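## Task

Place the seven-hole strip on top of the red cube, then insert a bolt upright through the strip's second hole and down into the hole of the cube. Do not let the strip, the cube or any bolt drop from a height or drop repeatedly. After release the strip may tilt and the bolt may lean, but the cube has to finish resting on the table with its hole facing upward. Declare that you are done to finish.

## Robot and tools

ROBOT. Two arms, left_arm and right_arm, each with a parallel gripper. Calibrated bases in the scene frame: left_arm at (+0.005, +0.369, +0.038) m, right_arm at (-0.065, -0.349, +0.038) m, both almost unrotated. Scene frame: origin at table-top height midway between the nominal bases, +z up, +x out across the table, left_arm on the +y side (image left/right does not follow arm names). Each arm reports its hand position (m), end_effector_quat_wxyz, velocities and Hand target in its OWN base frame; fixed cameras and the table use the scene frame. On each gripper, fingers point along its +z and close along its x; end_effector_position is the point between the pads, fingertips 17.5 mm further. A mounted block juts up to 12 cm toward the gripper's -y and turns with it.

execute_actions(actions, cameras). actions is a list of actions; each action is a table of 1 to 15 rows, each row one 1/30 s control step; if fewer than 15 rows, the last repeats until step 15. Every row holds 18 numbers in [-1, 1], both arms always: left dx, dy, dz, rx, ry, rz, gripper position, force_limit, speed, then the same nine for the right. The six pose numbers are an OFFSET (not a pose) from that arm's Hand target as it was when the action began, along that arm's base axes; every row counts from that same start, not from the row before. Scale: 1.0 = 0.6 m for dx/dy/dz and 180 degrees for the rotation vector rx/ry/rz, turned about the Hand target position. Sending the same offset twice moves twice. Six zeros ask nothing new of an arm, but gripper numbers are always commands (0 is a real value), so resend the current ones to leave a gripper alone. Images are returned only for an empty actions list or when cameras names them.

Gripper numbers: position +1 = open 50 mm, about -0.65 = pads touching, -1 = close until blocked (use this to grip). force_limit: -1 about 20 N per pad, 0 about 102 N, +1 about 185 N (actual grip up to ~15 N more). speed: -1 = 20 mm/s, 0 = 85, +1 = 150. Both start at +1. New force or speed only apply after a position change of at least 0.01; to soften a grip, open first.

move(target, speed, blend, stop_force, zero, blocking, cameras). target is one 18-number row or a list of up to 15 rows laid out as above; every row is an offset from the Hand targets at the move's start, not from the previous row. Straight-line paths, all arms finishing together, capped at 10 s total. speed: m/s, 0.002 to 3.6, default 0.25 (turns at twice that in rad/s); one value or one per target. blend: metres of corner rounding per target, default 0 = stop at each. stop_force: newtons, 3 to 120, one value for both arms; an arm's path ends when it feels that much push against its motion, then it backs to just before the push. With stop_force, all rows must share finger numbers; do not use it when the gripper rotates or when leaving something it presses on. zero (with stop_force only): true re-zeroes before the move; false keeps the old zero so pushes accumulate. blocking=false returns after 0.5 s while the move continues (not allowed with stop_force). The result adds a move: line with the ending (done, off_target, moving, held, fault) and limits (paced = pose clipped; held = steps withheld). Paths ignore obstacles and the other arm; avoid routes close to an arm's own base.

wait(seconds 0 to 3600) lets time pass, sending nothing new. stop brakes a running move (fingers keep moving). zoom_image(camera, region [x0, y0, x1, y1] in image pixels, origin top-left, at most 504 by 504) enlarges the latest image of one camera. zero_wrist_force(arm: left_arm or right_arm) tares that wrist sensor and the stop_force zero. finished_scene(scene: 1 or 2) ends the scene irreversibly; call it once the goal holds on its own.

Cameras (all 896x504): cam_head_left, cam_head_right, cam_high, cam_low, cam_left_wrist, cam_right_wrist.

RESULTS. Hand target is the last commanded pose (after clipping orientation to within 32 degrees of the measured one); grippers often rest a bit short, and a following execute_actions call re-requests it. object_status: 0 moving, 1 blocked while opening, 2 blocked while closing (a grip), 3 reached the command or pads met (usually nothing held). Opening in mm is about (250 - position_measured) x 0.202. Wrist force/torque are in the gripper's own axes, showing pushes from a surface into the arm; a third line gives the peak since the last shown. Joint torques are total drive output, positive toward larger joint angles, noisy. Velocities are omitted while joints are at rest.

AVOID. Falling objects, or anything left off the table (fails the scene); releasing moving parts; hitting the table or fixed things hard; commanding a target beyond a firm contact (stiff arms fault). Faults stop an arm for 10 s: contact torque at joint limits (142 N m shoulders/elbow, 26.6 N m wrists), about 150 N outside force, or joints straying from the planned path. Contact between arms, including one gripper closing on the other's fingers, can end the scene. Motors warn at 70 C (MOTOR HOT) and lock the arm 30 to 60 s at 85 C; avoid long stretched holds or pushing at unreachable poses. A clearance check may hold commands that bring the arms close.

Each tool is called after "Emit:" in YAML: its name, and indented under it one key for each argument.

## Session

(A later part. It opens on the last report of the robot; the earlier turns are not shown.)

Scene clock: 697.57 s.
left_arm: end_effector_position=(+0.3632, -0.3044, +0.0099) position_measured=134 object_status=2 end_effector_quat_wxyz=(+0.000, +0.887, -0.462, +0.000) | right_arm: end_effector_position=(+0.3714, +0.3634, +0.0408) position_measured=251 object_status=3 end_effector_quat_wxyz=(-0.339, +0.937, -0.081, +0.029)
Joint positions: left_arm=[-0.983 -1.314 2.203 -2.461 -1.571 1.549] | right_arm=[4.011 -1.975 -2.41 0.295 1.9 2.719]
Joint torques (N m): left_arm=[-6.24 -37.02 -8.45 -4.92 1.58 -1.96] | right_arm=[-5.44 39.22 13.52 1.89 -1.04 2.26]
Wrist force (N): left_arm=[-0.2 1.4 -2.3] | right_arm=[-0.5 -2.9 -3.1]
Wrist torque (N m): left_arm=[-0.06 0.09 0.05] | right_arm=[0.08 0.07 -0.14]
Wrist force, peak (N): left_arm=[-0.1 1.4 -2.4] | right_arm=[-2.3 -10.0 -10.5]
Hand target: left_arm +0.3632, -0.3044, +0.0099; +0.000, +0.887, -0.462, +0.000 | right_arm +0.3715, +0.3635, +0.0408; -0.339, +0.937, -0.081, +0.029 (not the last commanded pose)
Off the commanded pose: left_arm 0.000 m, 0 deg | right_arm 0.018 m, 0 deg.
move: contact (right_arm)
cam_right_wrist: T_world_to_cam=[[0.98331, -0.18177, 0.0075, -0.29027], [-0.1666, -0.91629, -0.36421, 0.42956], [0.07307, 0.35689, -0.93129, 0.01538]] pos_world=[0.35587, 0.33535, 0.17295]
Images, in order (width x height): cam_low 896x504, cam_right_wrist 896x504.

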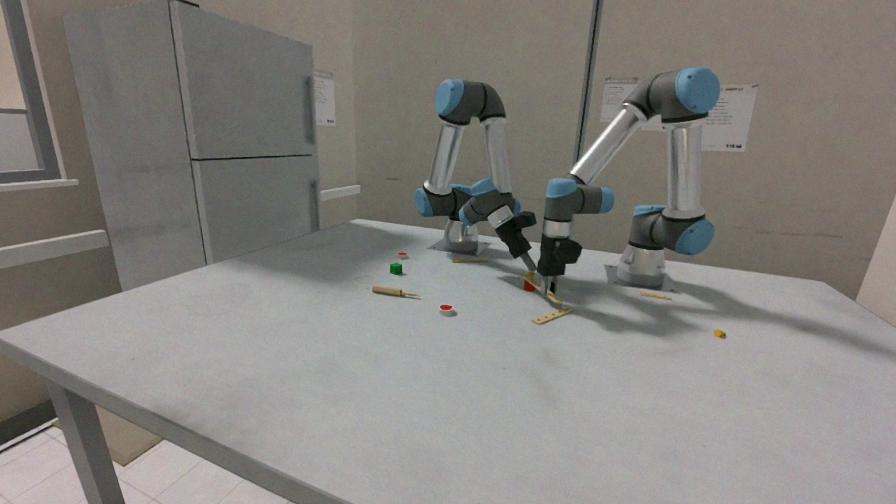

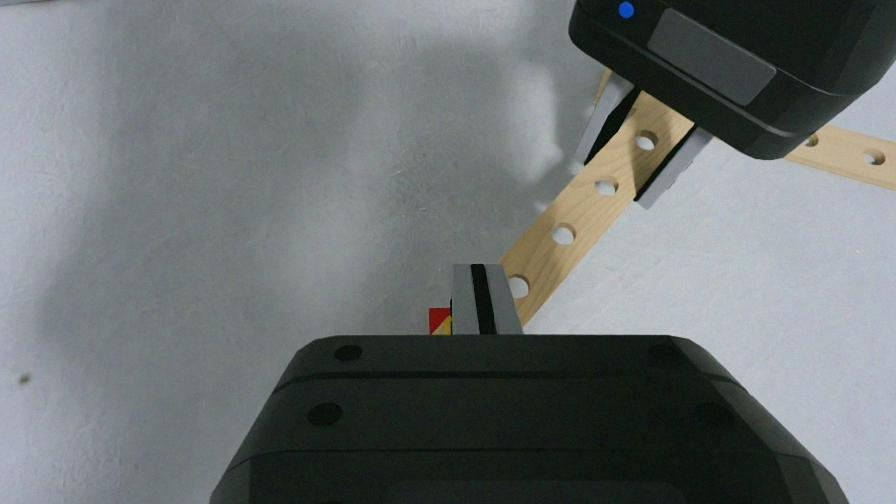

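Emit:
move:
  target: [0.001,0,0.0005,0,0,0,-1,-0.7,-0.8,0,0,0.001,0,0,0,-1,-0.8,-0.3]
  speed: 0.01

Emit:
move:
  target: [0,0,0,0,0,0,-1,-0.7,-0.8,0,0,-0.035,0,0,0,-1,-0.8,-0.3]
  speed: 0.008
  stop_force: 20
  cameras: ["cam_low"]

Emit:
zoom_image:
  camera: "cam_low"
  region: [515, 262, 545, 286]

Scene clock: 709.53 s.
left_arm: end_effector_position=(+0.3638, -0.3044, +0.0102) position_measured=134 object_status=2 end_effector_quat_wxyz=(+0.000, +0.887, -0.462, +0.000) | right_arm: end_effector_position=(+0.3715, +0.3635, +0.0414) position_measured=251 object_status=3 end_effector_quat_wxyz=(-0.339, +0.937, -0.081, +0.029)
Joint positions: left_arm=[-0.982 -1.314 2.202 -2.459 -1.571 1.55] | right_arm=[4.011 -1.973 -2.409 0.293 1.9 2.719]
Joint torques (N m): left_arm=[7.55 -24.38 -26.62 -0.78 1.59 2.19] | right_arm=[11.12 40.34 19.97 2.42 1.13 2.17]
Wrist force (N): left_arm=[-0.7 1.1 -0.8] | right_arm=[-0.2 0.2 0.5]
Wrist torque (N m): left_arm=[-0.06 0.04 0.06] | right_arm=[0.08 0.12 -0.16]
Wrist force, peak (N): left_arm=[0.0 1.3 -2.6] | right_arm=[-0.7 -3.0 -3.5]
Hand target: left_arm +0.3638, -0.3044, +0.0102; +0.000, +0.887, -0.462, +0.000 | right_arm +0.3715, +0.3635, +0.0414; -0.339, +0.937, -0.081, +0.029
Off the commanded pose: left_arm 0.000 m, 0 deg | right_arm 0.000 m, 0 deg.
move: done

Scene clock: 710.83 s.
left_arm: end_effector_position=(+0.3638, -0.3044, +0.0102) position_measured=134 object_status=2 end_effector_quat_wxyz=(+0.000, +0.887, -0.462, +0.000) | right_arm: end_effector_position=(+0.3715, +0.3636, +0.0406) position_measured=251 object_status=3 end_effector_quat_wxyz=(-0.339, +0.937, -0.081, +0.029)
Joint positions: left_arm=[-0.982 -1.314 2.202 -2.459 -1.571 1.55] | right_arm=[4.011 -1.976 -2.409 0.296 1.901 2.719]
Joint torques (N m): left_arm=[7.68 -22.5 -26.45 -0.8 1.59 2.36] | right_arm=[5.54 32.76 1.26 0.09 -2.7 1.88]
Wrist force (N): left_arm=[-0.7 1.4 -0.2] | right_arm=[-3.0 -9.7 -10.2]
Wrist torque (N m): left_arm=[-0.04 0.05 0.05] | right_arm=[-0.01 0.04 -0.06]
Wrist force, peak (N): left_arm=[-0.7 1.4 -1.8] | right_arm=[-4.2 -17.4 -18.1]
Hand target: left_arm +0.3638, -0.3044, +0.0102; +0.000, +0.887, -0.462, +0.000 | right_arm +0.3715, +0.3636, +0.0406; -0.339, +0.937, -0.081, +0.029 (not the last commanded pose)
Off the commanded pose: left_arm 0.000 m, 0 deg | right_arm 0.020 m, 0 deg.
move: contact (right_arm)

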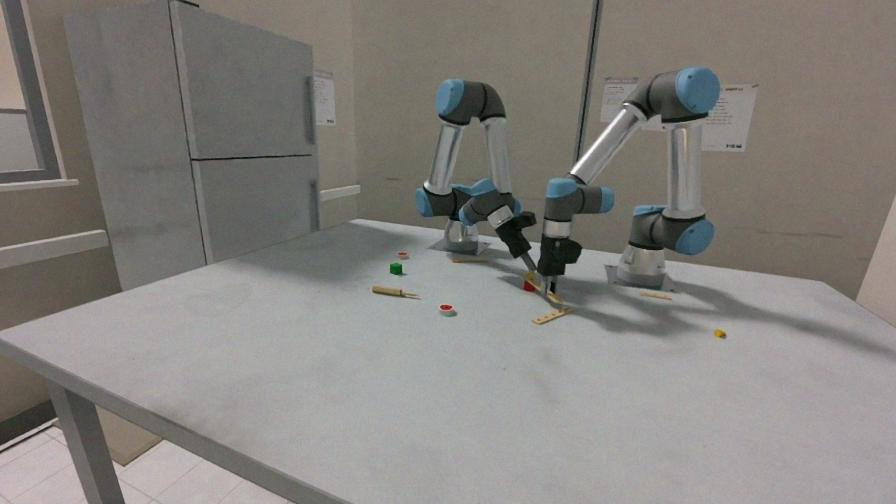

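Scaled by 16.800 from the camera's image (finer frame: 1280x720).

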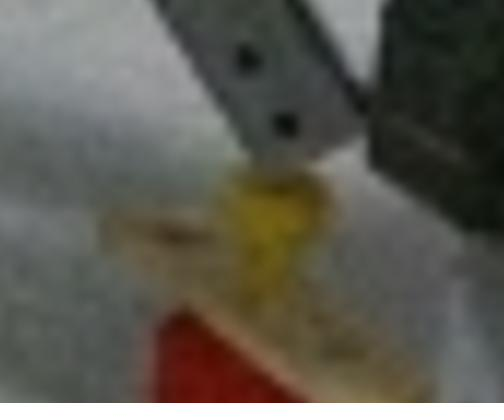

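Emit:
move:
  target:
    - [0,0,0,0,0,0,-1,-0.7,-0.8,0,0,0.05,0,0,0,-1,-0.8,-0.3]
    - [0,0,0,0,0,0,-1,-0.7,-0.8,-0.0283,-0.13,0.13,-0.1094,0.0193,0,-1,-0.8,-0.3]
  speed: 0.15
  cameras: ["cam_right_wrist"]

Emit:
zoom_image:
  camera: "cam_right_wrist"
  region: [420, 60, 540, 180]

Scene clock: 744.67 s.
left_arm: end_effector_position=(+0.3638, -0.3044, +0.0102) position_measured=134 object_status=2 end_effector_quat_wxyz=(+0.000, +0.887, -0.462, +0.000) | right_arm: end_effector_position=(+0.3546, +0.2856, +0.1186) position_measured=251 object_status=3 end_effector_quat_wxyz=(-0.171, +0.981, -0.085, +0.014) end_effector_velocity=(+0.000, +0.000, +0.000) end_effector_angular_velocity=(-0.003, +0.001, +0.000)
Joint positions: left_arm=[-0.982 -1.314 2.202 -2.459 -1.571 1.55] | right_arm=[4.016 -1.516 -2.33 -0.565 1.743 2.644]
Joint velocities: left_arm=[within noise] | right_arm=[0 0.001 0.001 -0.005 -0.001 0]
Joint torques (N m): left_arm=[4.92 -22.37 -26.7 -0.92 0.9 1.99] | right_arm=[12.1 30.23 30.33 2.72 -1.25 -1.76]
Wrist force (N): left_arm=[-0.8 0.6 -0.4] | right_arm=[-0.1 0.8 -0.5]
Wrist torque (N m): left_arm=[-0.07 0.09 0.03] | right_arm=[0.01 0.09 -0.07]
Wrist force, peak (N): left_arm=[-1.0 1.6 -1.8] | right_arm=[-2.6 -11.2 -11.7]
Hand target: left_arm +0.3638, -0.3044, +0.0102; +0.000, +0.887, -0.462, +0.000 | right_arm +0.3546, +0.2856, +0.1186; -0.171, +0.981, -0.085, +0.014
Off the commanded pose: left_arm 0.000 m, 0 deg | right_arm 0.000 m, 0 deg.
move: done
cam_right_wrist: T_world_to_cam=[[0.98388, -0.17855, 0.01008, -0.28991], [-0.17826, -0.98368, -0.02463, 0.36683], [0.01432, 0.02244, -0.99965, 0.24132]] pos_world=[0.34718, 0.30367, 0.25319]

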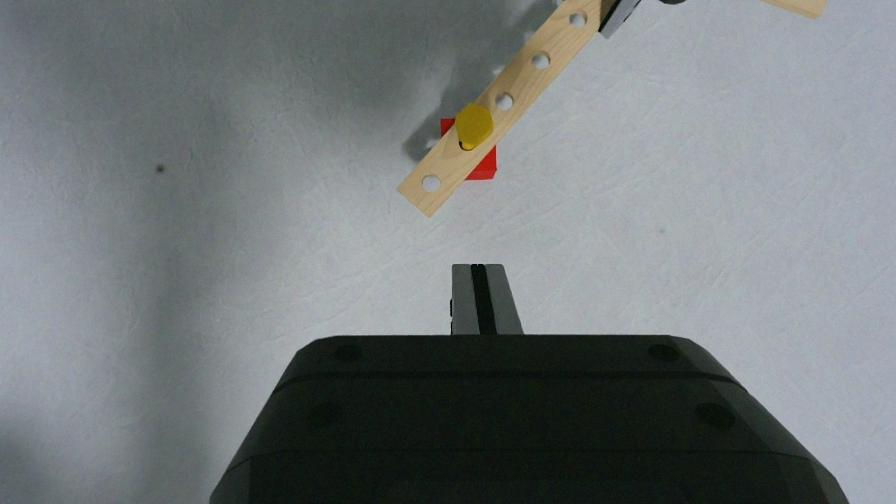

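Scaled by 4.200 from the camera's image (finer frame: 1280x720).

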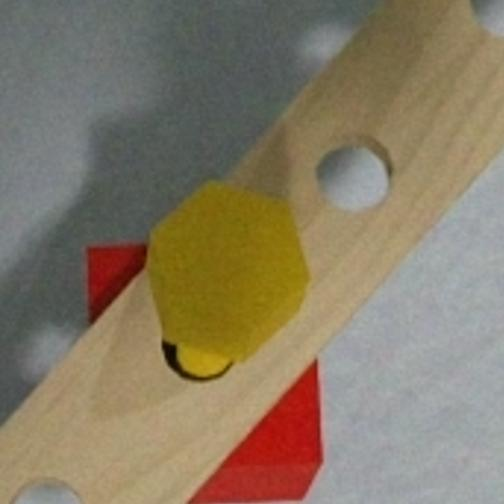

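Emit:
move:
  target:
    - [0.00195,-0.00045,0.0003,0,0,0,-1,-0.7,-0.8,0.0283,0.13,-0.13,0.1094,-0.0193,0,-1,-0.8,-0.3]
    - [0.00195,-0.00045,0.0003,0,0,0,-1,-0.7,-0.8,0.0283,0.13,-0.171,0.1094,-0.0193,0,-1,-0.8,-0.3]
  speed: [0.15,0.06]

Emit:
move:
  target: [0,0,0,0,0,0,-1,-0.7,-0.8,0,0,-0.045,0,0,0,-1,-0.8,-0.3]
  speed: 0.008
  stop_force: 12
  cameras: ["cam_low"]

Emit:
zoom_image:
  camera: "cam_low"
  region: [515, 262, 545, 286]

Scene clock: 761.83 s.
left_arm: end_effector_position=(+0.3650, -0.3046, +0.0103) position_measured=134 object_status=2 end_effector_quat_wxyz=(+0.000, +0.887, -0.462, +0.000) | right_arm: end_effector_position=(+0.3758, +0.3692, +0.0387) position_measured=251 object_status=3 end_effector_quat_wxyz=(-0.361, +0.929, -0.075, +0.043)
Joint positions: left_arm=[-0.98 -1.312 2.199 -2.458 -1.571 1.552] | right_arm=[4.011 -2.025 -2.412 0.403 1.902 2.719]
Joint torques (N m): left_arm=[-12.81 -30.76 -27.26 -2.88 -11.34 1.76] | right_arm=[-0.88 17.2 8.78 -5.43 -4.06 0.15]
Wrist force (N): left_arm=[-1.1 -36.0 10.2] | right_arm=[-18.0 -16.0 -66.2]
Wrist torque (N m): left_arm=[-0.12 0.35 0.17] | right_arm=[-0.41 -0.37 -0.03]
Wrist force, peak (N): left_arm=[-1.1 -36.0 10.2] | right_arm=[-16.2 -45.3 -89.7]
Hand target: left_arm +0.3650, -0.3047, +0.0104; +0.000, +0.887, -0.462, +0.000 | right_arm +0.3758, +0.3692, +0.0387; -0.361, +0.929, -0.075, +0.043 (not the last commanded pose)
Tool commands: left_gripper/position=-1.0 left_gripper/force_limit=-0.7 left_gripper/speed=-0.8 right_gripper/position=-1.0 right_gripper/force_limit=-0.796078 right_gripper/speed=-0.301961
Off the commanded pose: left_arm 0.000 m, 0 deg | right_arm 0.024 m, 3 deg.
TORQUE FAULT: joint 4 (wrist 1) of the right arm strayed more than 0.9 degrees from its planned motion, and that arm stopped. A torque fault puts only its own arm into a fault stop. That arm's remaining commands of this call were not run. That arm may still press on what stopped it. That arm is still stopped at the end of this call. That arm stays stopped for about 10 more seconds. Until then a move that you send moves the other arm only, and its call returns only when the move has ended. Once the stop has ended, the next robot result says so. If the stop ends while you think or write, that arm runs what you send next, counted from a new Hand target: where the arm stands when the stop ends. While its stop runs, that arm takes no new command, but its gripper still runs the gripper command that each later call begins with. Until it ends, the stop uses up actions while you think or wait. An arm that is not stopped still takes commands.
move: fault (right_arm)

not run: an earlier result of this reply reported a fault or no control. Calls in your next reply go to the robot.

This scene's latest camera images include none from cam_low. They are from: cam_right_wrist. cam_low's image comes with the result of a call that names it in "cameras".

Emit:
wait:
  seconds: 8
  cameras: ["cam_low","cam_right_wrist","cam_head_right"]

Emit:
zoom_image:
  camera: "cam_low"
  region: [515, 262, 545, 286]

Scene clock: 775.43 s.
left_arm: end_effector_position=(+0.3650, -0.3047, +0.0104) position_measured=134 object_status=2 end_effector_quat_wxyz=(+0.000, +0.887, -0.462, +0.000) | right_arm: end_effector_position=(+0.3758, +0.3692, +0.0387) position_measured=251 object_status=3 end_effector_quat_wxyz=(-0.361, +0.929, -0.075, +0.043)
Joint positions: left_arm=[-0.98 -1.312 2.199 -2.458 -1.571 1.552] | right_arm=[4.011 -2.025 -2.412 0.403 1.902 2.719]
Joint torques (N m): left_arm=[-22.07 -41.39 -26.16 -6.79 -12.11 -1.81] | right_arm=[-0.36 16.57 9.39 -5.15 -4.03 0.05]
Wrist force (N): left_arm=[-1.3 -38.6 9.3] | right_arm=[-18.4 -15.6 -67.0]
Wrist torque (N m): left_arm=[-0.08 0.35 0.19] | right_arm=[-0.45 -0.40 -0.02]
Wrist force, peak (N): left_arm=[-1.0 -38.9 10.4] | right_arm=[-19.0 -16.4 -68.1]
Hand target: left_arm +0.3650, -0.3047, +0.0104; +0.000, +0.887, -0.462, +0.000 | right_arm +0.3758, +0.3692, +0.0387; -0.361, +0.929, -0.075, +0.043 (not the last commanded pose)
Tool commands: left_gripper/position=-1.0 left_gripper/force_limit=-0.7 left_gripper/speed=-0.8 right_gripper/position=-1.0 right_gripper/force_limit=-0.796078 right_gripper/speed=-0.301961
Off the commanded pose: left_arm 0.000 m, 0 deg | right_arm 0.024 m, 3 deg.
TORQUE FAULT, CONTINUED: the right arm's stop, for the torque fault of joint 4 (wrist 1) that an earlier result reported, is over. The rest of the stop counts as 20 of the actions that you can send in this scene. That arm's target is now where it stood when the stop ended, not its last command. That arm keeps its grip as last carried out and accepts commands again. That arm stops again at each new torque fault.
wait: 8.00 s; at rest from the start
cam_right_wrist: T_world_to_cam=[[0.98277, -0.18163, 0.03423, -0.29436], [-0.15198, -0.89955, -0.40953, 0.42491], [0.10518, 0.39727, -0.91165, -0.01667]] pos_world=[0.35562, 0.33539, 0.16889]
Images, in order (width x height): cam_head_right 896x504, cam_low 896x504, cam_right_wrist 896x504.

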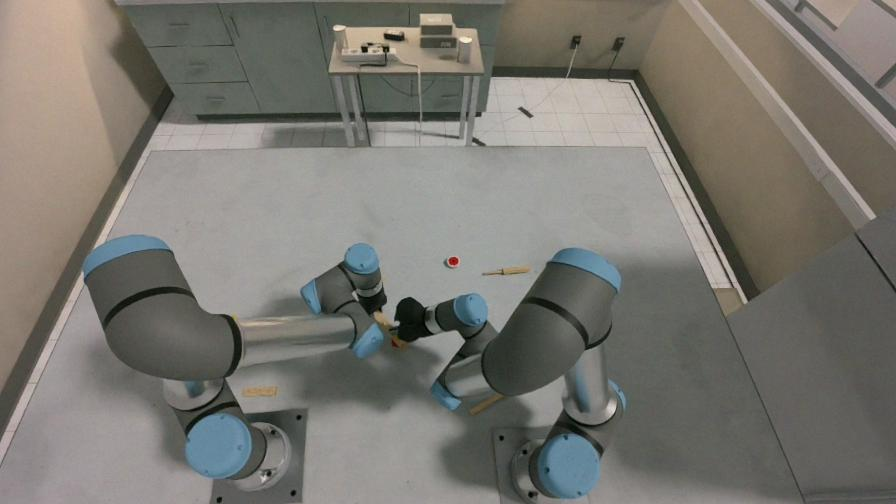

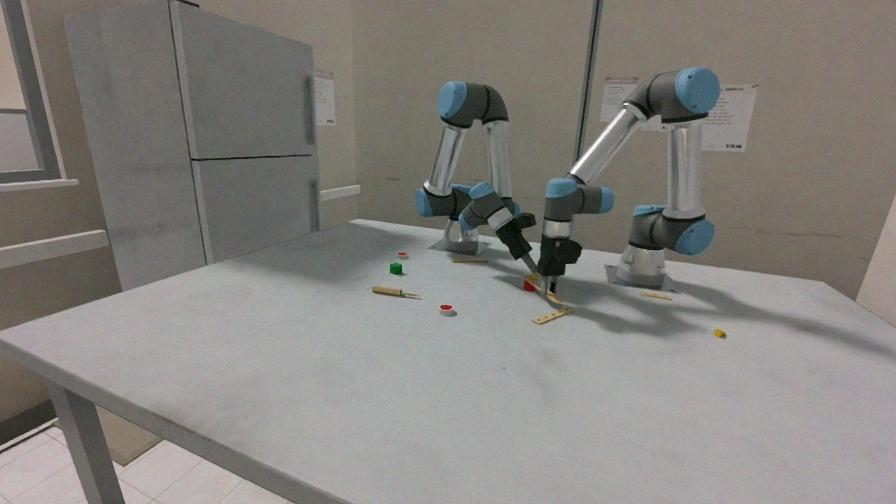

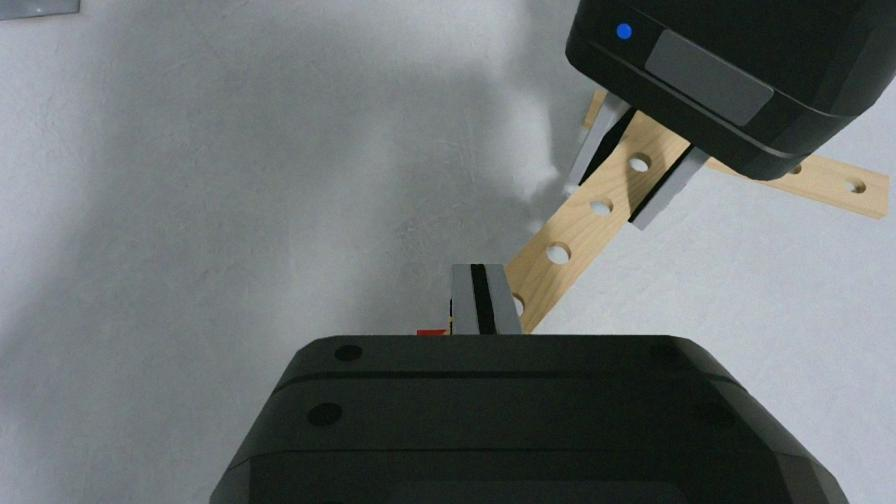

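Scaled by 16.800 from the camera's image (finer frame: 1280x720).

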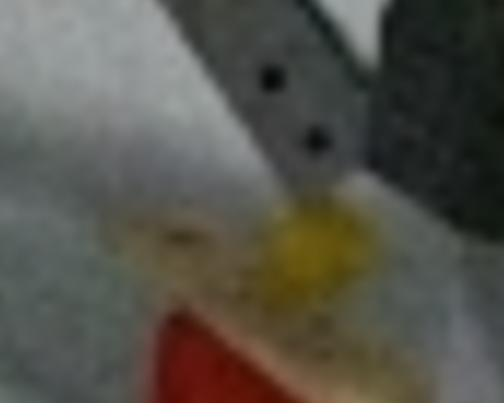

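Emit:
move:
  target:
    - [0,0,0,0,0,0,-1,-0.7,-0.8,0,0,0.06,0,0,0,-1,-0.8,-0.3]
    - [0,0,0,0,0,0,-1,-0.7,-0.8,-0.0353,-0.139,0.133,-0.1176,0.0207,0,-1,-0.8,-0.3]
  speed: [0.05,0.15]
  cameras: ["cam_right_wrist","cam_low"]

Emit:
zoom_image:
  camera: "cam_right_wrist"
  region: [420, 60, 540, 180]

Emit:
zoom_image:
  camera: "cam_low"
  region: [515, 262, 545, 286]

Scene clock: 792.93 s.
left_arm: end_effector_position=(+0.3650, -0.3047, +0.0104) position_measured=134 object_status=2 end_effector_quat_wxyz=(+0.000, +0.887, -0.462, +0.000) | right_arm: end_effector_position=(+0.3546, +0.2859, +0.1185) position_measured=251 object_status=3 end_effector_quat_wxyz=(-0.181, +0.980, -0.077, +0.026)
Joint positions: left_arm=[-0.98 -1.312 2.199 -2.458 -1.571 1.552] | right_arm=[4.021 -1.51 -2.353 -0.518 1.734 2.635]
Joint torques (N m): left_arm=[5.57 -23.27 -9.79 -0.84 1.96 -0.73] | right_arm=[13.05 27.93 30.15 2.47 -1.27 -1.78]
Wrist force (N): left_arm=[-0.8 -0.5 -0.4] | right_arm=[-2.3 2.5 -0.3]
Wrist torque (N m): left_arm=[-0.28 0.14 -0.02] | right_arm=[0.31 0.44 -0.08]
Wrist force, peak (N): left_arm=[-1.1 -39.5 10.4] | right_arm=[-18.5 -17.6 -68.7]
Hand target: left_arm +0.3650, -0.3047, +0.0104; +0.000, +0.887, -0.462, +0.000 | right_arm +0.3546, +0.2858, +0.1185; -0.181, +0.980, -0.077, +0.026
Off the commanded pose: left_arm 0.000 m, 0 deg | right_arm 0.000 m, 0 deg.
move: done
cam_right_wrist: T_world_to_cam=[[0.98504, -0.16871, 0.03501, -0.29609], [-0.16701, -0.98484, -0.04696, 0.36614], [0.0424, 0.04041, -0.99828, 0.22594]] pos_world=[0.34323, 0.30151, 0.25311]
Images, in order (width x height): cam_low 896x504, cam_right_wrist 896x504.

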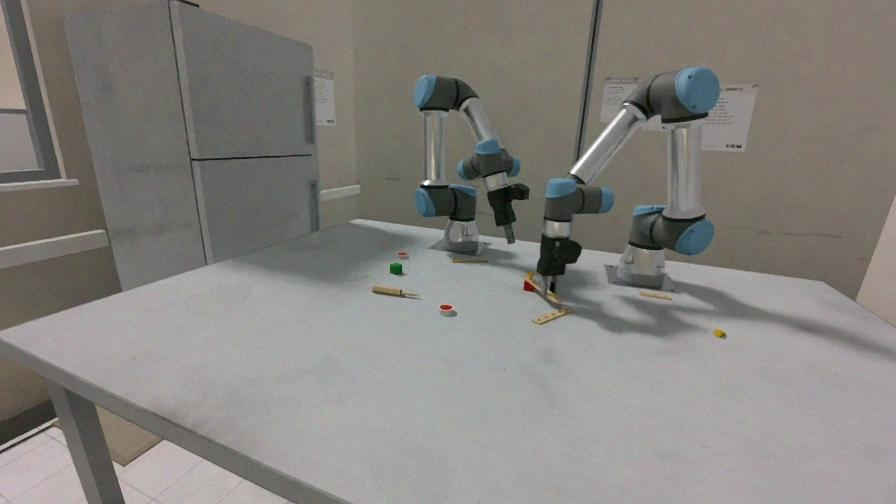

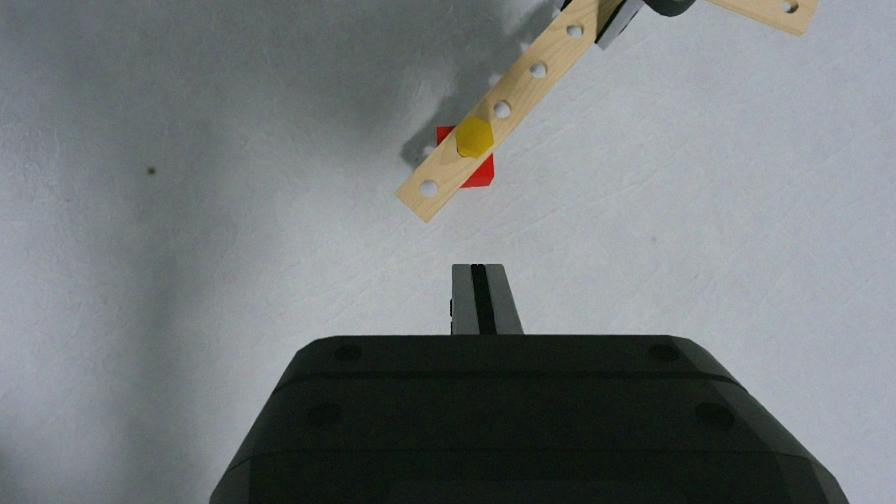

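Scaled by 4.200 from the camera's image (finer frame: 1280x720).

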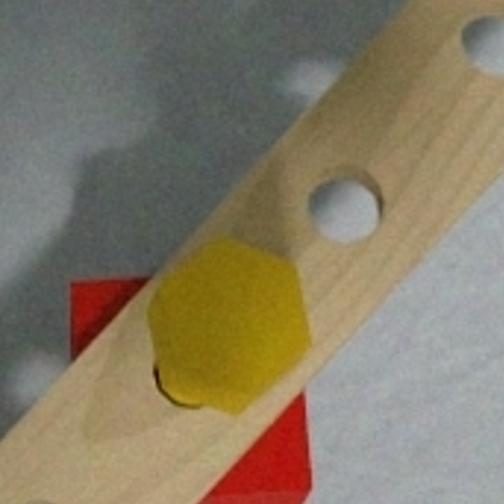

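Scaled by 16.800 from the camera's image (finer frame: 1280x720).

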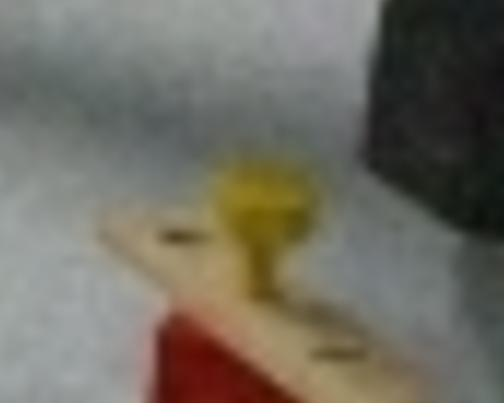

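Emit:
move:
  target:
    - [0.00045,-0.00147,0.0003,0,0,0,-1,-0.7,-0.8,0.0257,0.1295,-0.0475,0.1039,-0.0099,-0.0023,-1,-0.8,-0.3]
    - [0.00045,-0.00147,0.0003,0,0,0,-1,-0.7,-0.8,0.0257,0.1295,-0.1108,0.1039,-0.0099,-0.0023,-1,-0.8,-0.3]
  speed: [0.15,0.04]

Emit:
move:
  target: [0,0,0,0,0,0,-1,-0.7,-0.8,0,0,-0.045,0,0,0,-1,-0.8,-0.3]
  speed: 0.01
  stop_force: 10
  cameras: ["cam_low"]

Emit:
zoom_image:
  camera: "cam_low"
  region: [515, 262, 545, 286]

Scene clock: 818.20 s.
left_arm: end_effector_position=(+0.3653, -0.3056, +0.0105) position_measured=134 object_status=2 end_effector_quat_wxyz=(+0.000, +0.887, -0.462, +0.000) | right_arm: end_effector_position=(+0.3700, +0.3635, +0.0521) position_measured=251 object_status=3 end_effector_quat_wxyz=(-0.339, +0.937, -0.081, +0.029)
Joint positions: left_arm=[-0.98 -1.311 2.197 -2.457 -1.571 1.551] | right_arm=[4.015 -1.937 -2.411 0.26 1.898 2.723]
Joint torques (N m): left_arm=[-7.31 -23.47 -27.54 -0.88 1.47 -2.05] | right_arm=[10.66 22.33 -1.22 5.56 2.32 2.23]
Wrist force (N): left_arm=[-1.2 -1.0 -0.5] | right_arm=[-2.3 2.2 0.2]
Wrist torque (N m): left_arm=[-0.25 0.13 0.05] | right_arm=[0.38 0.46 -0.16]
Wrist force, peak (N): left_arm=[-1.5 -1.1 -0.9] | right_arm=[-2.5 2.8 -0.5]
Hand target: left_arm +0.3653, -0.3056, +0.0105; +0.000, +0.887, -0.462, +0.000 | right_arm +0.3700, +0.3635, +0.0521; -0.339, +0.937, -0.081, +0.029
Off the commanded pose: left_arm 0.000 m, 0 deg | right_arm 0.000 m, 0 deg.
move: done

Scene clock: 820.43 s.
left_arm: end_effector_position=(+0.3653, -0.3056, +0.0105) position_measured=134 object_status=2 end_effector_quat_wxyz=(+0.000, +0.887, -0.462, +0.000) | right_arm: end_effector_position=(+0.3700, +0.3636, +0.0412) position_measured=251 object_status=3 end_effector_quat_wxyz=(-0.339, +0.937, -0.081, +0.029)
Joint positions: left_arm=[-0.98 -1.311 2.197 -2.457 -1.571 1.551] | right_arm=[4.015 -1.973 -2.413 0.299 1.898 2.723]
Joint torques (N m): left_arm=[-5.53 -23.39 -25.79 -0.95 1.57 -1.92] | right_arm=[7.23 36.05 3.07 0.97 -1.88 0.57]
Wrist force (N): left_arm=[-1.1 -0.5 0.1] | right_arm=[-2.9 -2.8 -5.5]
Wrist torque (N m): left_arm=[-0.22 0.11 0.04] | right_arm=[0.41 0.40 -0.14]
Wrist force, peak (N): left_arm=[-1.6 -1.2 0.0] | right_arm=[-3.7 -7.9 -11.1]
Hand target: left_arm +0.3653, -0.3056, +0.0105; +0.000, +0.887, -0.462, +0.000 | right_arm +0.3701, +0.3636, +0.0412; -0.339, +0.937, -0.081, +0.029 (not the last commanded pose)
Off the commanded pose: left_arm 0.000 m, 0 deg | right_arm 0.016 m, 0 deg.
move: contact (right_arm)

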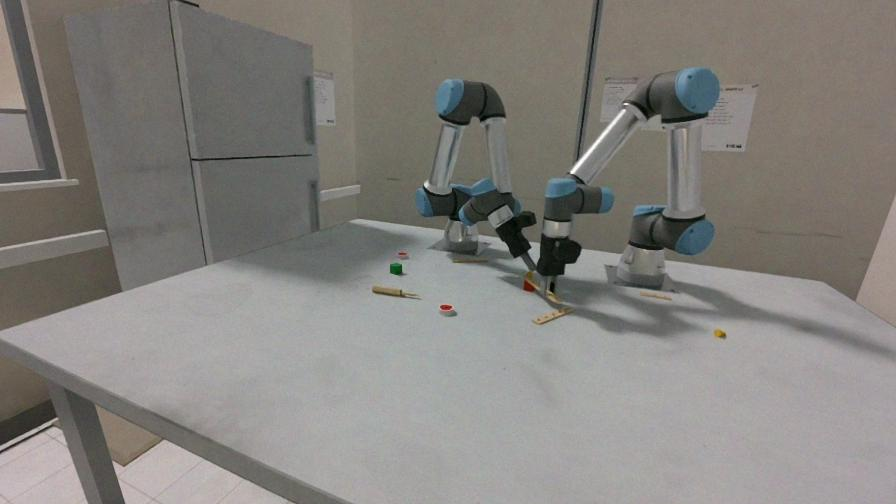

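Scaled by 16.800 from the camera's image (finer frame: 1280x720).

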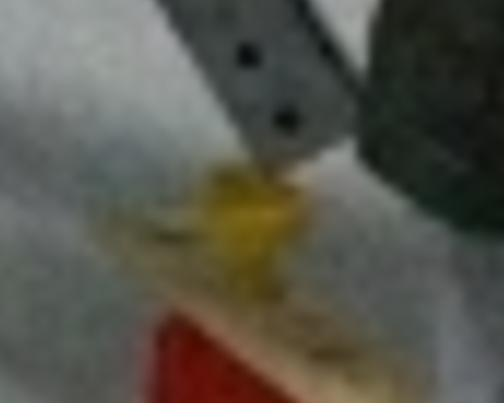

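Emit:
move:
  target: [0.001,0,0,0,0,0,-1,-0.7,-0.8,0.001,0,0.001,0,0,0,-1,-0.8,-0.3]
  speed: 0.01

Emit:
move:
  target: [0,0,0,0,0,0,-1,-0.7,-0.8,0,0,-0.012,0,0,0,-1,-0.8,-0.3]
  speed: 0.01
  stop_force: 7

Emit:
move:
  target: [-0.001,0.001,0,0,0,0,-1,-0.7,-0.8,-0.001,0.001,0.001,0,0,0,-1,-0.8,-0.3]
  speed: 0.01

Emit:
move:
  target: [0,0,0,0,0,0,-1,-0.7,-0.8,0,0,-0.012,0,0,0,-1,-0.8,-0.3]
  speed: 0.01
  stop_force: 7

Emit:
move:
  target: [-0.001,-0.001,0,0,0,0,-1,-0.7,-0.8,-0.001,-0.001,0.001,0,0,0,-1,-0.8,-0.3]
  speed: 0.01

Emit:
move:
  target: [0,0,0,0,0,0,-1,-0.7,-0.8,0,0,-0.012,0,0,0,-1,-0.8,-0.3]
  speed: 0.01
  stop_force: 7

Emit:
move:
  target: [0.001,-0.001,0,0,0,0,-1,-0.7,-0.8,0.001,-0.001,0.001,0,0,0,-1,-0.8,-0.3]
  speed: 0.01

Emit:
move:
  target: [0,0,0,0,0,0,-1,-0.7,-0.8,0,0,-0.012,0,0,0,-1,-0.8,-0.3]
  speed: 0.01
  stop_force: 7
  cameras: ["cam_low"]

Emit:
zoom_image:
  camera: "cam_low"
  region: [515, 262, 545, 286]

Scene clock: 852.93 s.
left_arm: end_effector_position=(+0.3658, -0.3056, +0.0105) position_measured=134 object_status=2 end_effector_quat_wxyz=(+0.000, +0.887, -0.462, +0.000) | right_arm: end_effector_position=(+0.3706, +0.3636, +0.0418) position_measured=251 object_status=3 end_effector_quat_wxyz=(-0.339, +0.937, -0.081, +0.029)
Joint positions: left_arm=[-0.979 -1.31 2.195 -2.456 -1.571 1.552] | right_arm=[4.014 -1.972 -2.412 0.296 1.899 2.722]
Joint torques (N m): left_arm=[5.72 -23.91 -27.77 -0.94 1.58 2.44] | right_arm=[-15.67 40.12 19.21 1.82 2.13 -1.77]
Wrist force (N): left_arm=[-1.2 -0.1 -0.1] | right_arm=[-2.3 1.0 -1.6]
Wrist torque (N m): left_arm=[-0.24 0.14 0.01] | right_arm=[0.46 0.39 -0.07]
Wrist force, peak (N): left_arm=[-1.6 -0.9 0.4] | right_arm=[-2.8 -4.3 -7.1]
Hand target: left_arm +0.3659, -0.3056, +0.0105; +0.000, +0.887, -0.462, +0.000 | right_arm +0.3707, +0.3636, +0.0418; -0.339, +0.937, -0.081, +0.029
Off the commanded pose: left_arm 0.000 m, 0 deg | right_arm 0.000 m, 0 deg.
move: done

Scene clock: 854.10 s.
left_arm: end_effector_position=(+0.3659, -0.3056, +0.0105) position_measured=134 object_status=2 end_effector_quat_wxyz=(+0.000, +0.887, -0.462, +0.000) | right_arm: end_effector_position=(+0.3707, +0.3636, +0.0413) position_measured=251 object_status=3 end_effector_quat_wxyz=(-0.339, +0.937, -0.081, +0.029)
Joint positions: left_arm=[-0.979 -1.31 2.195 -2.456 -1.571 1.553] | right_arm=[4.014 -1.974 -2.412 0.298 1.899 2.722]
Joint torques (N m): left_arm=[7.79 -23.7 -25.7 -1.08 1.41 2.06] | right_arm=[-14.5 37.17 7.27 0.87 -1.64 -1.66]
Wrist force (N): left_arm=[-1.1 0.2 0.2] | right_arm=[-2.5 -2.9 -5.5]
Wrist torque (N m): left_arm=[-0.24 0.11 0.02] | right_arm=[0.36 0.35 -0.06]
Wrist force, peak (N): left_arm=[-1.5 0.2 -0.9] | right_arm=[-3.0 -7.6 -10.5]
Hand target: left_arm +0.3659, -0.3056, +0.0105; +0.000, +0.887, -0.462, +0.000 | right_arm +0.3707, +0.3636, +0.0413; -0.339, +0.937, -0.081, +0.029 (not the last commanded pose)
Off the commanded pose: left_arm 0.000 m, 0 deg | right_arm 0.007 m, 0 deg.
move: contact (right_arm)

Scene clock: 854.60 s.
left_arm: end_effector_position=(+0.3653, -0.3050, +0.0105) position_measured=134 object_status=2 end_effector_quat_wxyz=(+0.000, +0.887, -0.462, +0.000) | right_arm: end_effector_position=(+0.3701, +0.3642, +0.0419) position_measured=251 object_status=3 end_effector_quat_wxyz=(-0.339, +0.937, -0.081, +0.029)
Joint positions: left_arm=[-0.98 -1.312 2.197 -2.457 -1.571 1.552] | right_arm=[4.016 -1.972 -2.412 0.297 1.897 2.724]
Joint torques (N m): left_arm=[-7.55 -37.1 -6.73 -5.4 1.33 -1.92] | right_arm=[12.01 39.75 -1.93 2.38 -1.42 1.9]
Wrist force (N): left_arm=[-0.2 -1.1 -0.7] | right_arm=[-2.5 1.3 -1.2]
Wrist torque (N m): left_arm=[-0.27 0.16 -0.09] | right_arm=[0.46 0.43 -0.16]
Wrist force, peak (N): left_arm=[-1.7 -0.1 -0.3] | right_arm=[-3.1 -3.8 -6.2]
Hand target: left_arm +0.3653, -0.3050, +0.0105; +0.000, +0.887, -0.462, +0.000 | right_arm +0.3701, +0.3642, +0.0419; -0.339, +0.937, -0.081, +0.029
Off the commanded pose: left_arm 0.000 m, 0 deg | right_arm 0.000 m, 0 deg.
move: done

Scene clock: 855.80 s.
left_arm: end_effector_position=(+0.3653, -0.3050, +0.0105) position_measured=134 object_status=2 end_effector_quat_wxyz=(+0.000, +0.887, -0.462, +0.000) | right_arm: end_effector_position=(+0.3701, +0.3643, +0.0413) position_measured=251 object_status=3 end_effector_quat_wxyz=(-0.339, +0.937, -0.081, +0.029)
Joint positions: left_arm=[-0.98 -1.312 2.198 -2.457 -1.571 1.552] | right_arm=[4.016 -1.974 -2.412 0.3 1.897 2.724]
Joint torques (N m): left_arm=[-6.18 -39.43 -9.32 -5.67 1.18 -1.91] | right_arm=[6.67 36.49 1.39 1.12 -1.22 2.21]
Wrist force (N): left_arm=[-0.4 -1.0 0.4] | right_arm=[-2.9 -2.3 -4.7]
Wrist torque (N m): left_arm=[-0.24 0.19 -0.08] | right_arm=[0.41 0.38 -0.15]
Wrist force, peak (N): left_arm=[-0.1 -1.1 -1.0] | right_arm=[-3.5 -7.2 -10.0]
Hand target: left_arm +0.3653, -0.3050, +0.0105; +0.000, +0.887, -0.462, +0.000 | right_arm +0.3701, +0.3643, +0.0413; -0.339, +0.937, -0.081, +0.029 (not the last commanded pose)
Off the commanded pose: left_arm 0.000 m, 0 deg | right_arm 0.007 m, 0 deg.
move: contact (right_arm)

Scene clock: 856.30 s.
left_arm: end_effector_position=(+0.3647, -0.3056, +0.0105) position_measured=134 object_status=2 end_effector_quat_wxyz=(+0.000, +0.887, -0.462, +0.000) | right_arm: end_effector_position=(+0.3695, +0.3637, +0.0418) position_measured=251 object_status=3 end_effector_quat_wxyz=(-0.339, +0.937, -0.081, +0.029)
Joint positions: left_arm=[-0.981 -1.312 2.198 -2.457 -1.571 1.55] | right_arm=[4.016 -1.971 -2.415 0.299 1.897 2.724]
Joint torques (N m): left_arm=[-7.22 -37.33 -8.91 -5.42 1.04 -1.9] | right_arm=[12.51 39.75 0.72 2.33 -1.05 2.31]
Wrist force (N): left_arm=[-0.8 -1.1 -0.4] | right_arm=[-1.9 1.6 -1.0]
Wrist torque (N m): left_arm=[-0.21 0.11 0.07] | right_arm=[0.44 0.36 -0.15]
Wrist force, peak (N): left_arm=[-0.9 -1.3 -1.0] | right_arm=[-2.7 -3.5 -5.9]
Hand target: left_arm +0.3647, -0.3056, +0.0105; +0.000, +0.887, -0.462, +0.000 | right_arm +0.3695, +0.3637, +0.0419; -0.339, +0.937, -0.081, +0.029
Off the commanded pose: left_arm 0.000 m, 0 deg | right_arm 0.000 m, 0 deg.
move: done

Scene clock: 857.50 s.
left_arm: end_effector_position=(+0.3647, -0.3056, +0.0105) position_measured=134 object_status=2 end_effector_quat_wxyz=(+0.000, +0.887, -0.462, +0.000) | right_arm: end_effector_position=(+0.3695, +0.3637, +0.0412) position_measured=251 object_status=3 end_effector_quat_wxyz=(-0.340, +0.937, -0.081, +0.029)
Joint positions: left_arm=[-0.981 -1.312 2.198 -2.457 -1.571 1.55] | right_arm=[4.016 -1.974 -2.415 0.302 1.897 2.724]
Joint torques (N m): left_arm=[-7.07 -37.84 -8.02 -5.41 0.86 -2.05] | right_arm=[8.32 37.06 4.19 0.95 -1.19 2.18]
Wrist force (N): left_arm=[-0.8 -1.4 -0.3] | right_arm=[-2.8 -2.5 -5.0]
Wrist torque (N m): left_arm=[-0.26 0.12 0.07] | right_arm=[0.39 0.37 -0.15]
Wrist force, peak (N): left_arm=[-1.0 -1.3 -1.0] | right_arm=[-3.3 -7.0 -10.3]
Hand target: left_arm +0.3647, -0.3056, +0.0105; +0.000, +0.887, -0.462, +0.000 | right_arm +0.3695, +0.3637, +0.0412; -0.340, +0.937, -0.081, +0.029 (not the last commanded pose)
Off the commanded pose: left_arm 0.000 m, 0 deg | right_arm 0.007 m, 0 deg.
move: contact (right_arm)

Scene clock: 858.00 s.
left_arm: end_effector_position=(+0.3652, -0.3062, +0.0106) position_measured=134 object_status=2 end_effector_quat_wxyz=(+0.000, +0.887, -0.462, +0.000) | right_arm: end_effector_position=(+0.3701, +0.3631, +0.0418) position_measured=251 object_status=3 end_effector_quat_wxyz=(-0.340, +0.937, -0.081, +0.029)
Joint positions: left_arm=[-0.981 -1.31 2.196 -2.456 -1.571 1.551] | right_arm=[4.014 -1.972 -2.414 0.299 1.898 2.722]
Joint torques (N m): left_arm=[6.64 -22.69 -26.8 -0.73 1.15 2.22] | right_arm=[-13.46 39.44 19.82 2.31 2.34 -1.73]
Wrist force (N): left_arm=[-1.0 -0.6 0.0] | right_arm=[-2.4 1.6 -1.2]
Wrist torque (N m): left_arm=[-0.21 0.08 0.09] | right_arm=[0.47 0.39 -0.07]
Wrist force, peak (N): left_arm=[-0.9 -1.6 -0.7] | right_arm=[-2.9 -3.5 -5.8]
Hand target: left_arm +0.3653, -0.3062, +0.0105; +0.000, +0.887, -0.462, +0.000 | right_arm +0.3701, +0.3631, +0.0418; -0.340, +0.937, -0.081, +0.029
Off the commanded pose: left_arm 0.000 m, 0 deg | right_arm 0.000 m, 0 deg.
move: done

Scene clock: 859.17 s.
left_arm: end_effector_position=(+0.3653, -0.3062, +0.0105) position_measured=134 object_status=2 end_effector_quat_wxyz=(+0.000, +0.887, -0.462, +0.000) | right_arm: end_effector_position=(+0.3702, +0.3632, +0.0413) position_measured=251 object_status=3 end_effector_quat_wxyz=(-0.340, +0.937, -0.081, +0.029)
Joint positions: left_arm=[-0.981 -1.31 2.195 -2.456 -1.571 1.551] | right_arm=[4.014 -1.974 -2.414 0.301 1.899 2.722]
Joint torques (N m): left_arm=[8.34 -23.87 -26.69 -1.08 1.07 2.07] | right_arm=[-13.17 37.04 6.99 0.89 -1.57 -1.7]
Wrist force (N): left_arm=[-1.3 -1.0 0.3] | right_arm=[-2.8 -2.3 -4.7]
Wrist torque (N m): left_arm=[-0.30 0.12 0.09] | right_arm=[0.37 0.39 -0.06]
Wrist force, peak (N): left_arm=[-1.5 -0.7 -0.9] | right_arm=[-3.2 -6.8 -9.9]
Hand target: left_arm +0.3653, -0.3062, +0.0105; +0.000, +0.887, -0.462, +0.000 | right_arm +0.3702, +0.3632, +0.0413; -0.340, +0.937, -0.081, +0.029 (not the last commanded pose)
Off the commanded pose: left_arm 0.000 m, 0 deg | right_arm 0.007 m, 0 deg.
move: contact (right_arm)

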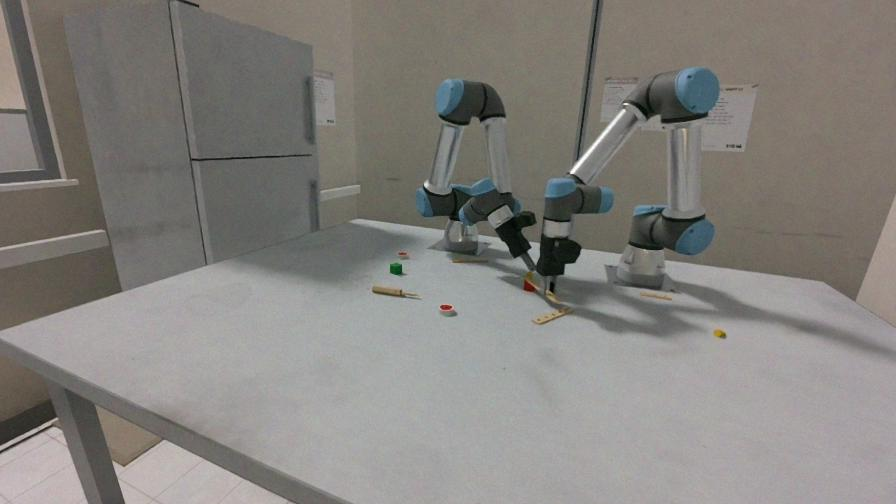

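Scaled by 16.800 from the camera's image (finer frame: 1280x720).

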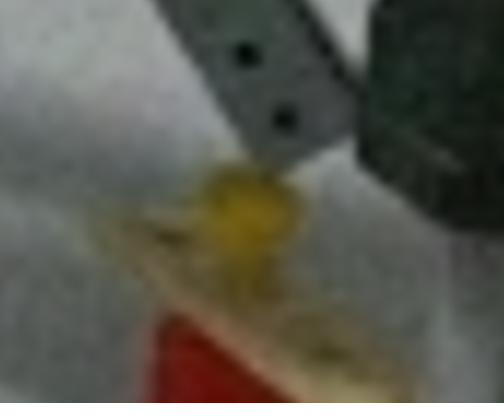

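Emit:
move:
  target:
    - [0,0,0,0,0,0,-1,-0.7,-0.8,0,0,0.05,0,0,0,-1,-0.8,-0.3]
    - [0,0,0,0,0,0,-1,-0.7,-0.8,-0.015,-0.11,0.1,-0.1039,0.0099,0.0023,-1,-0.8,-0.3]
  speed: [0.1,0.2]
  cameras: ["cam_right_wrist"]

Emit:
zoom_image:
  camera: "cam_right_wrist"
  region: [410, 90, 530, 210]

Emit:
move:
  target: [0,0,0,0,0,0,-1,-0.7,-0.8,-0.01,-0.08,-0.09,0.265,-0.0467,0,-1,-0.8,-0.3]
  speed: 0.2
  cameras: ["cam_right_wrist"]

Emit:
zoom_image:
  camera: "cam_right_wrist"
  region: [400, 180, 540, 320]

Scene clock: 870.17 s.
left_arm: end_effector_position=(+0.3653, -0.3062, +0.0105) position_measured=134 object_status=2 end_effector_quat_wxyz=(+0.000, +0.887, -0.462, +0.000) | right_arm: end_effector_position=(+0.3612, +0.2972, +0.1013) position_measured=251 object_status=3 end_effector_quat_wxyz=(-0.182, +0.980, -0.077, +0.026)
Joint positions: left_arm=[-0.981 -1.31 2.195 -2.456 -1.571 1.551] | right_arm=[4.027 -1.579 -2.348 -0.451 1.733 2.64]
Joint torques (N m): left_arm=[6.52 -23.46 -25.3 -0.82 1.14 2.21] | right_arm=[11.13 30.75 29.08 2.34 -1.42 -1.69]
Wrist force (N): left_arm=[-1.1 -0.9 -0.2] | right_arm=[-2.3 2.3 -0.3]
Wrist torque (N m): left_arm=[-0.25 0.13 0.08] | right_arm=[0.27 0.45 -0.07]
Wrist force, peak (N): left_arm=[-1.5 -0.9 -1.1] | right_arm=[-2.8 -3.6 -6.5]
Hand target: left_arm +0.3653, -0.3062, +0.0105; +0.000, +0.887, -0.462, +0.000 | right_arm +0.3612, +0.2972, +0.1013; -0.182, +0.980, -0.077, +0.026
Off the commanded pose: left_arm 0.000 m, 0 deg | right_arm 0.000 m, 0 deg.
move: done
cam_right_wrist: T_world_to_cam=[[0.98508, -0.16839, 0.03549, -0.30015], [-0.1666, -0.98484, -0.04834, 0.37752], [0.04309, 0.04171, -0.9982, 0.20738]] pos_world=[0.34963, 0.3126, 0.23591]

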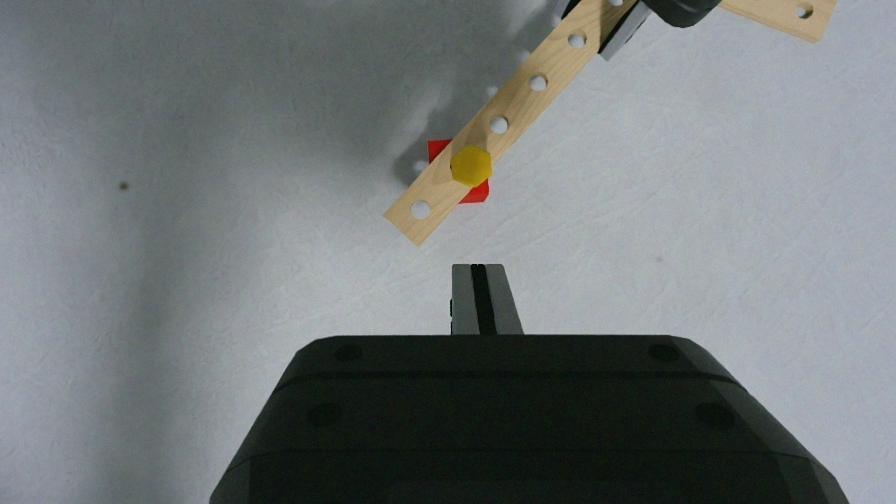

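Scaled by 4.200 from the camera's image (finer frame: 1280x720).

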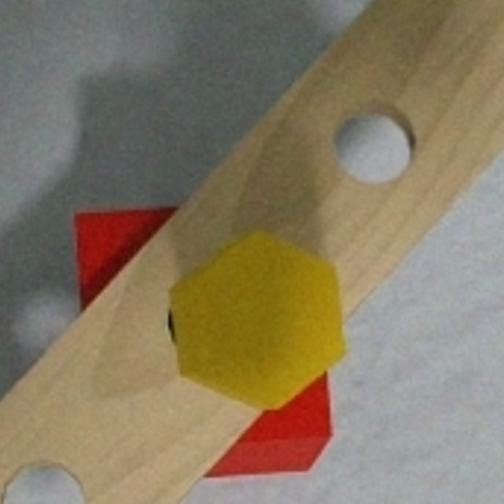

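Scene clock: 873.20 s.
left_arm: end_effector_position=(+0.3653, -0.3062, +0.0105) position_measured=134 object_status=2 end_effector_quat_wxyz=(+0.000, +0.887, -0.462, +0.000) | right_arm: end_effector_position=(+0.3552, +0.2492, +0.0473) position_measured=251 object_status=3 end_effector_quat_wxyz=(-0.567, +0.818, -0.068, +0.063) end_effector_velocity=(+0.000, +0.000, +0.000) end_effector_angular_velocity=(+0.002, -0.001, +0.000)
Joint positions: left_arm=[-0.981 -1.31 2.195 -2.456 -1.571 1.551] | right_arm=[3.623 -2.459 -2.517 1.297 2.392 2.703]
Joint velocities: left_arm=[within noise] | right_arm=[0 -0.002 0 0.005 0 0.001]
Joint torques (N m): left_arm=[5.25 -24.02 -25.62 -0.88 1.14 2.02] | right_arm=[-13.53 26.87 6.99 4.52 2.83 2.23]
Wrist force (N): left_arm=[-0.9 -0.8 0.1] | right_arm=[-1.7 2.5 1.2]
Wrist torque (N m): left_arm=[-0.22 0.08 0.08] | right_arm=[0.72 0.32 -0.16]
Wrist force, peak (N): left_arm=[-1.5 -0.9 -0.8] | right_arm=[-2.4 3.2 1.1]
Hand target: left_arm +0.3653, -0.3062, +0.0105; +0.000, +0.887, -0.462, +0.000 | right_arm +0.3552, +0.2492, +0.0473; -0.567, +0.818, -0.068, +0.063
Off the commanded pose: left_arm 0.000 m, 0 deg | right_arm 0.000 m, 0 deg.
move: done
cam_right_wrist: T_world_to_cam=[[0.98021, -0.19606, 0.02741, -0.29136], [-0.10194, -0.61858, -0.77908, 0.24696], [0.1697, 0.76087, -0.62632, -0.08596]] pos_world=[0.32536, 0.16105, 0.14655]

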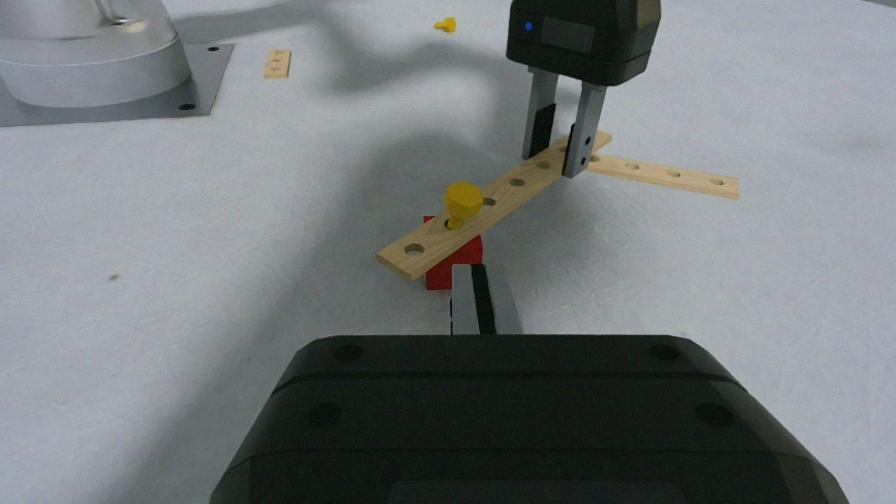

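Scaled by 3.600 from the camera's image (finer frame: 1280x720).

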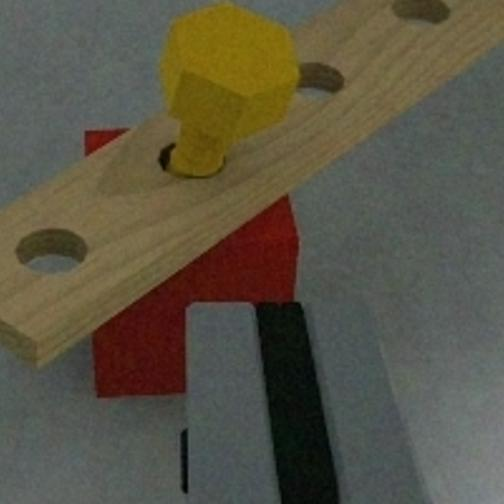

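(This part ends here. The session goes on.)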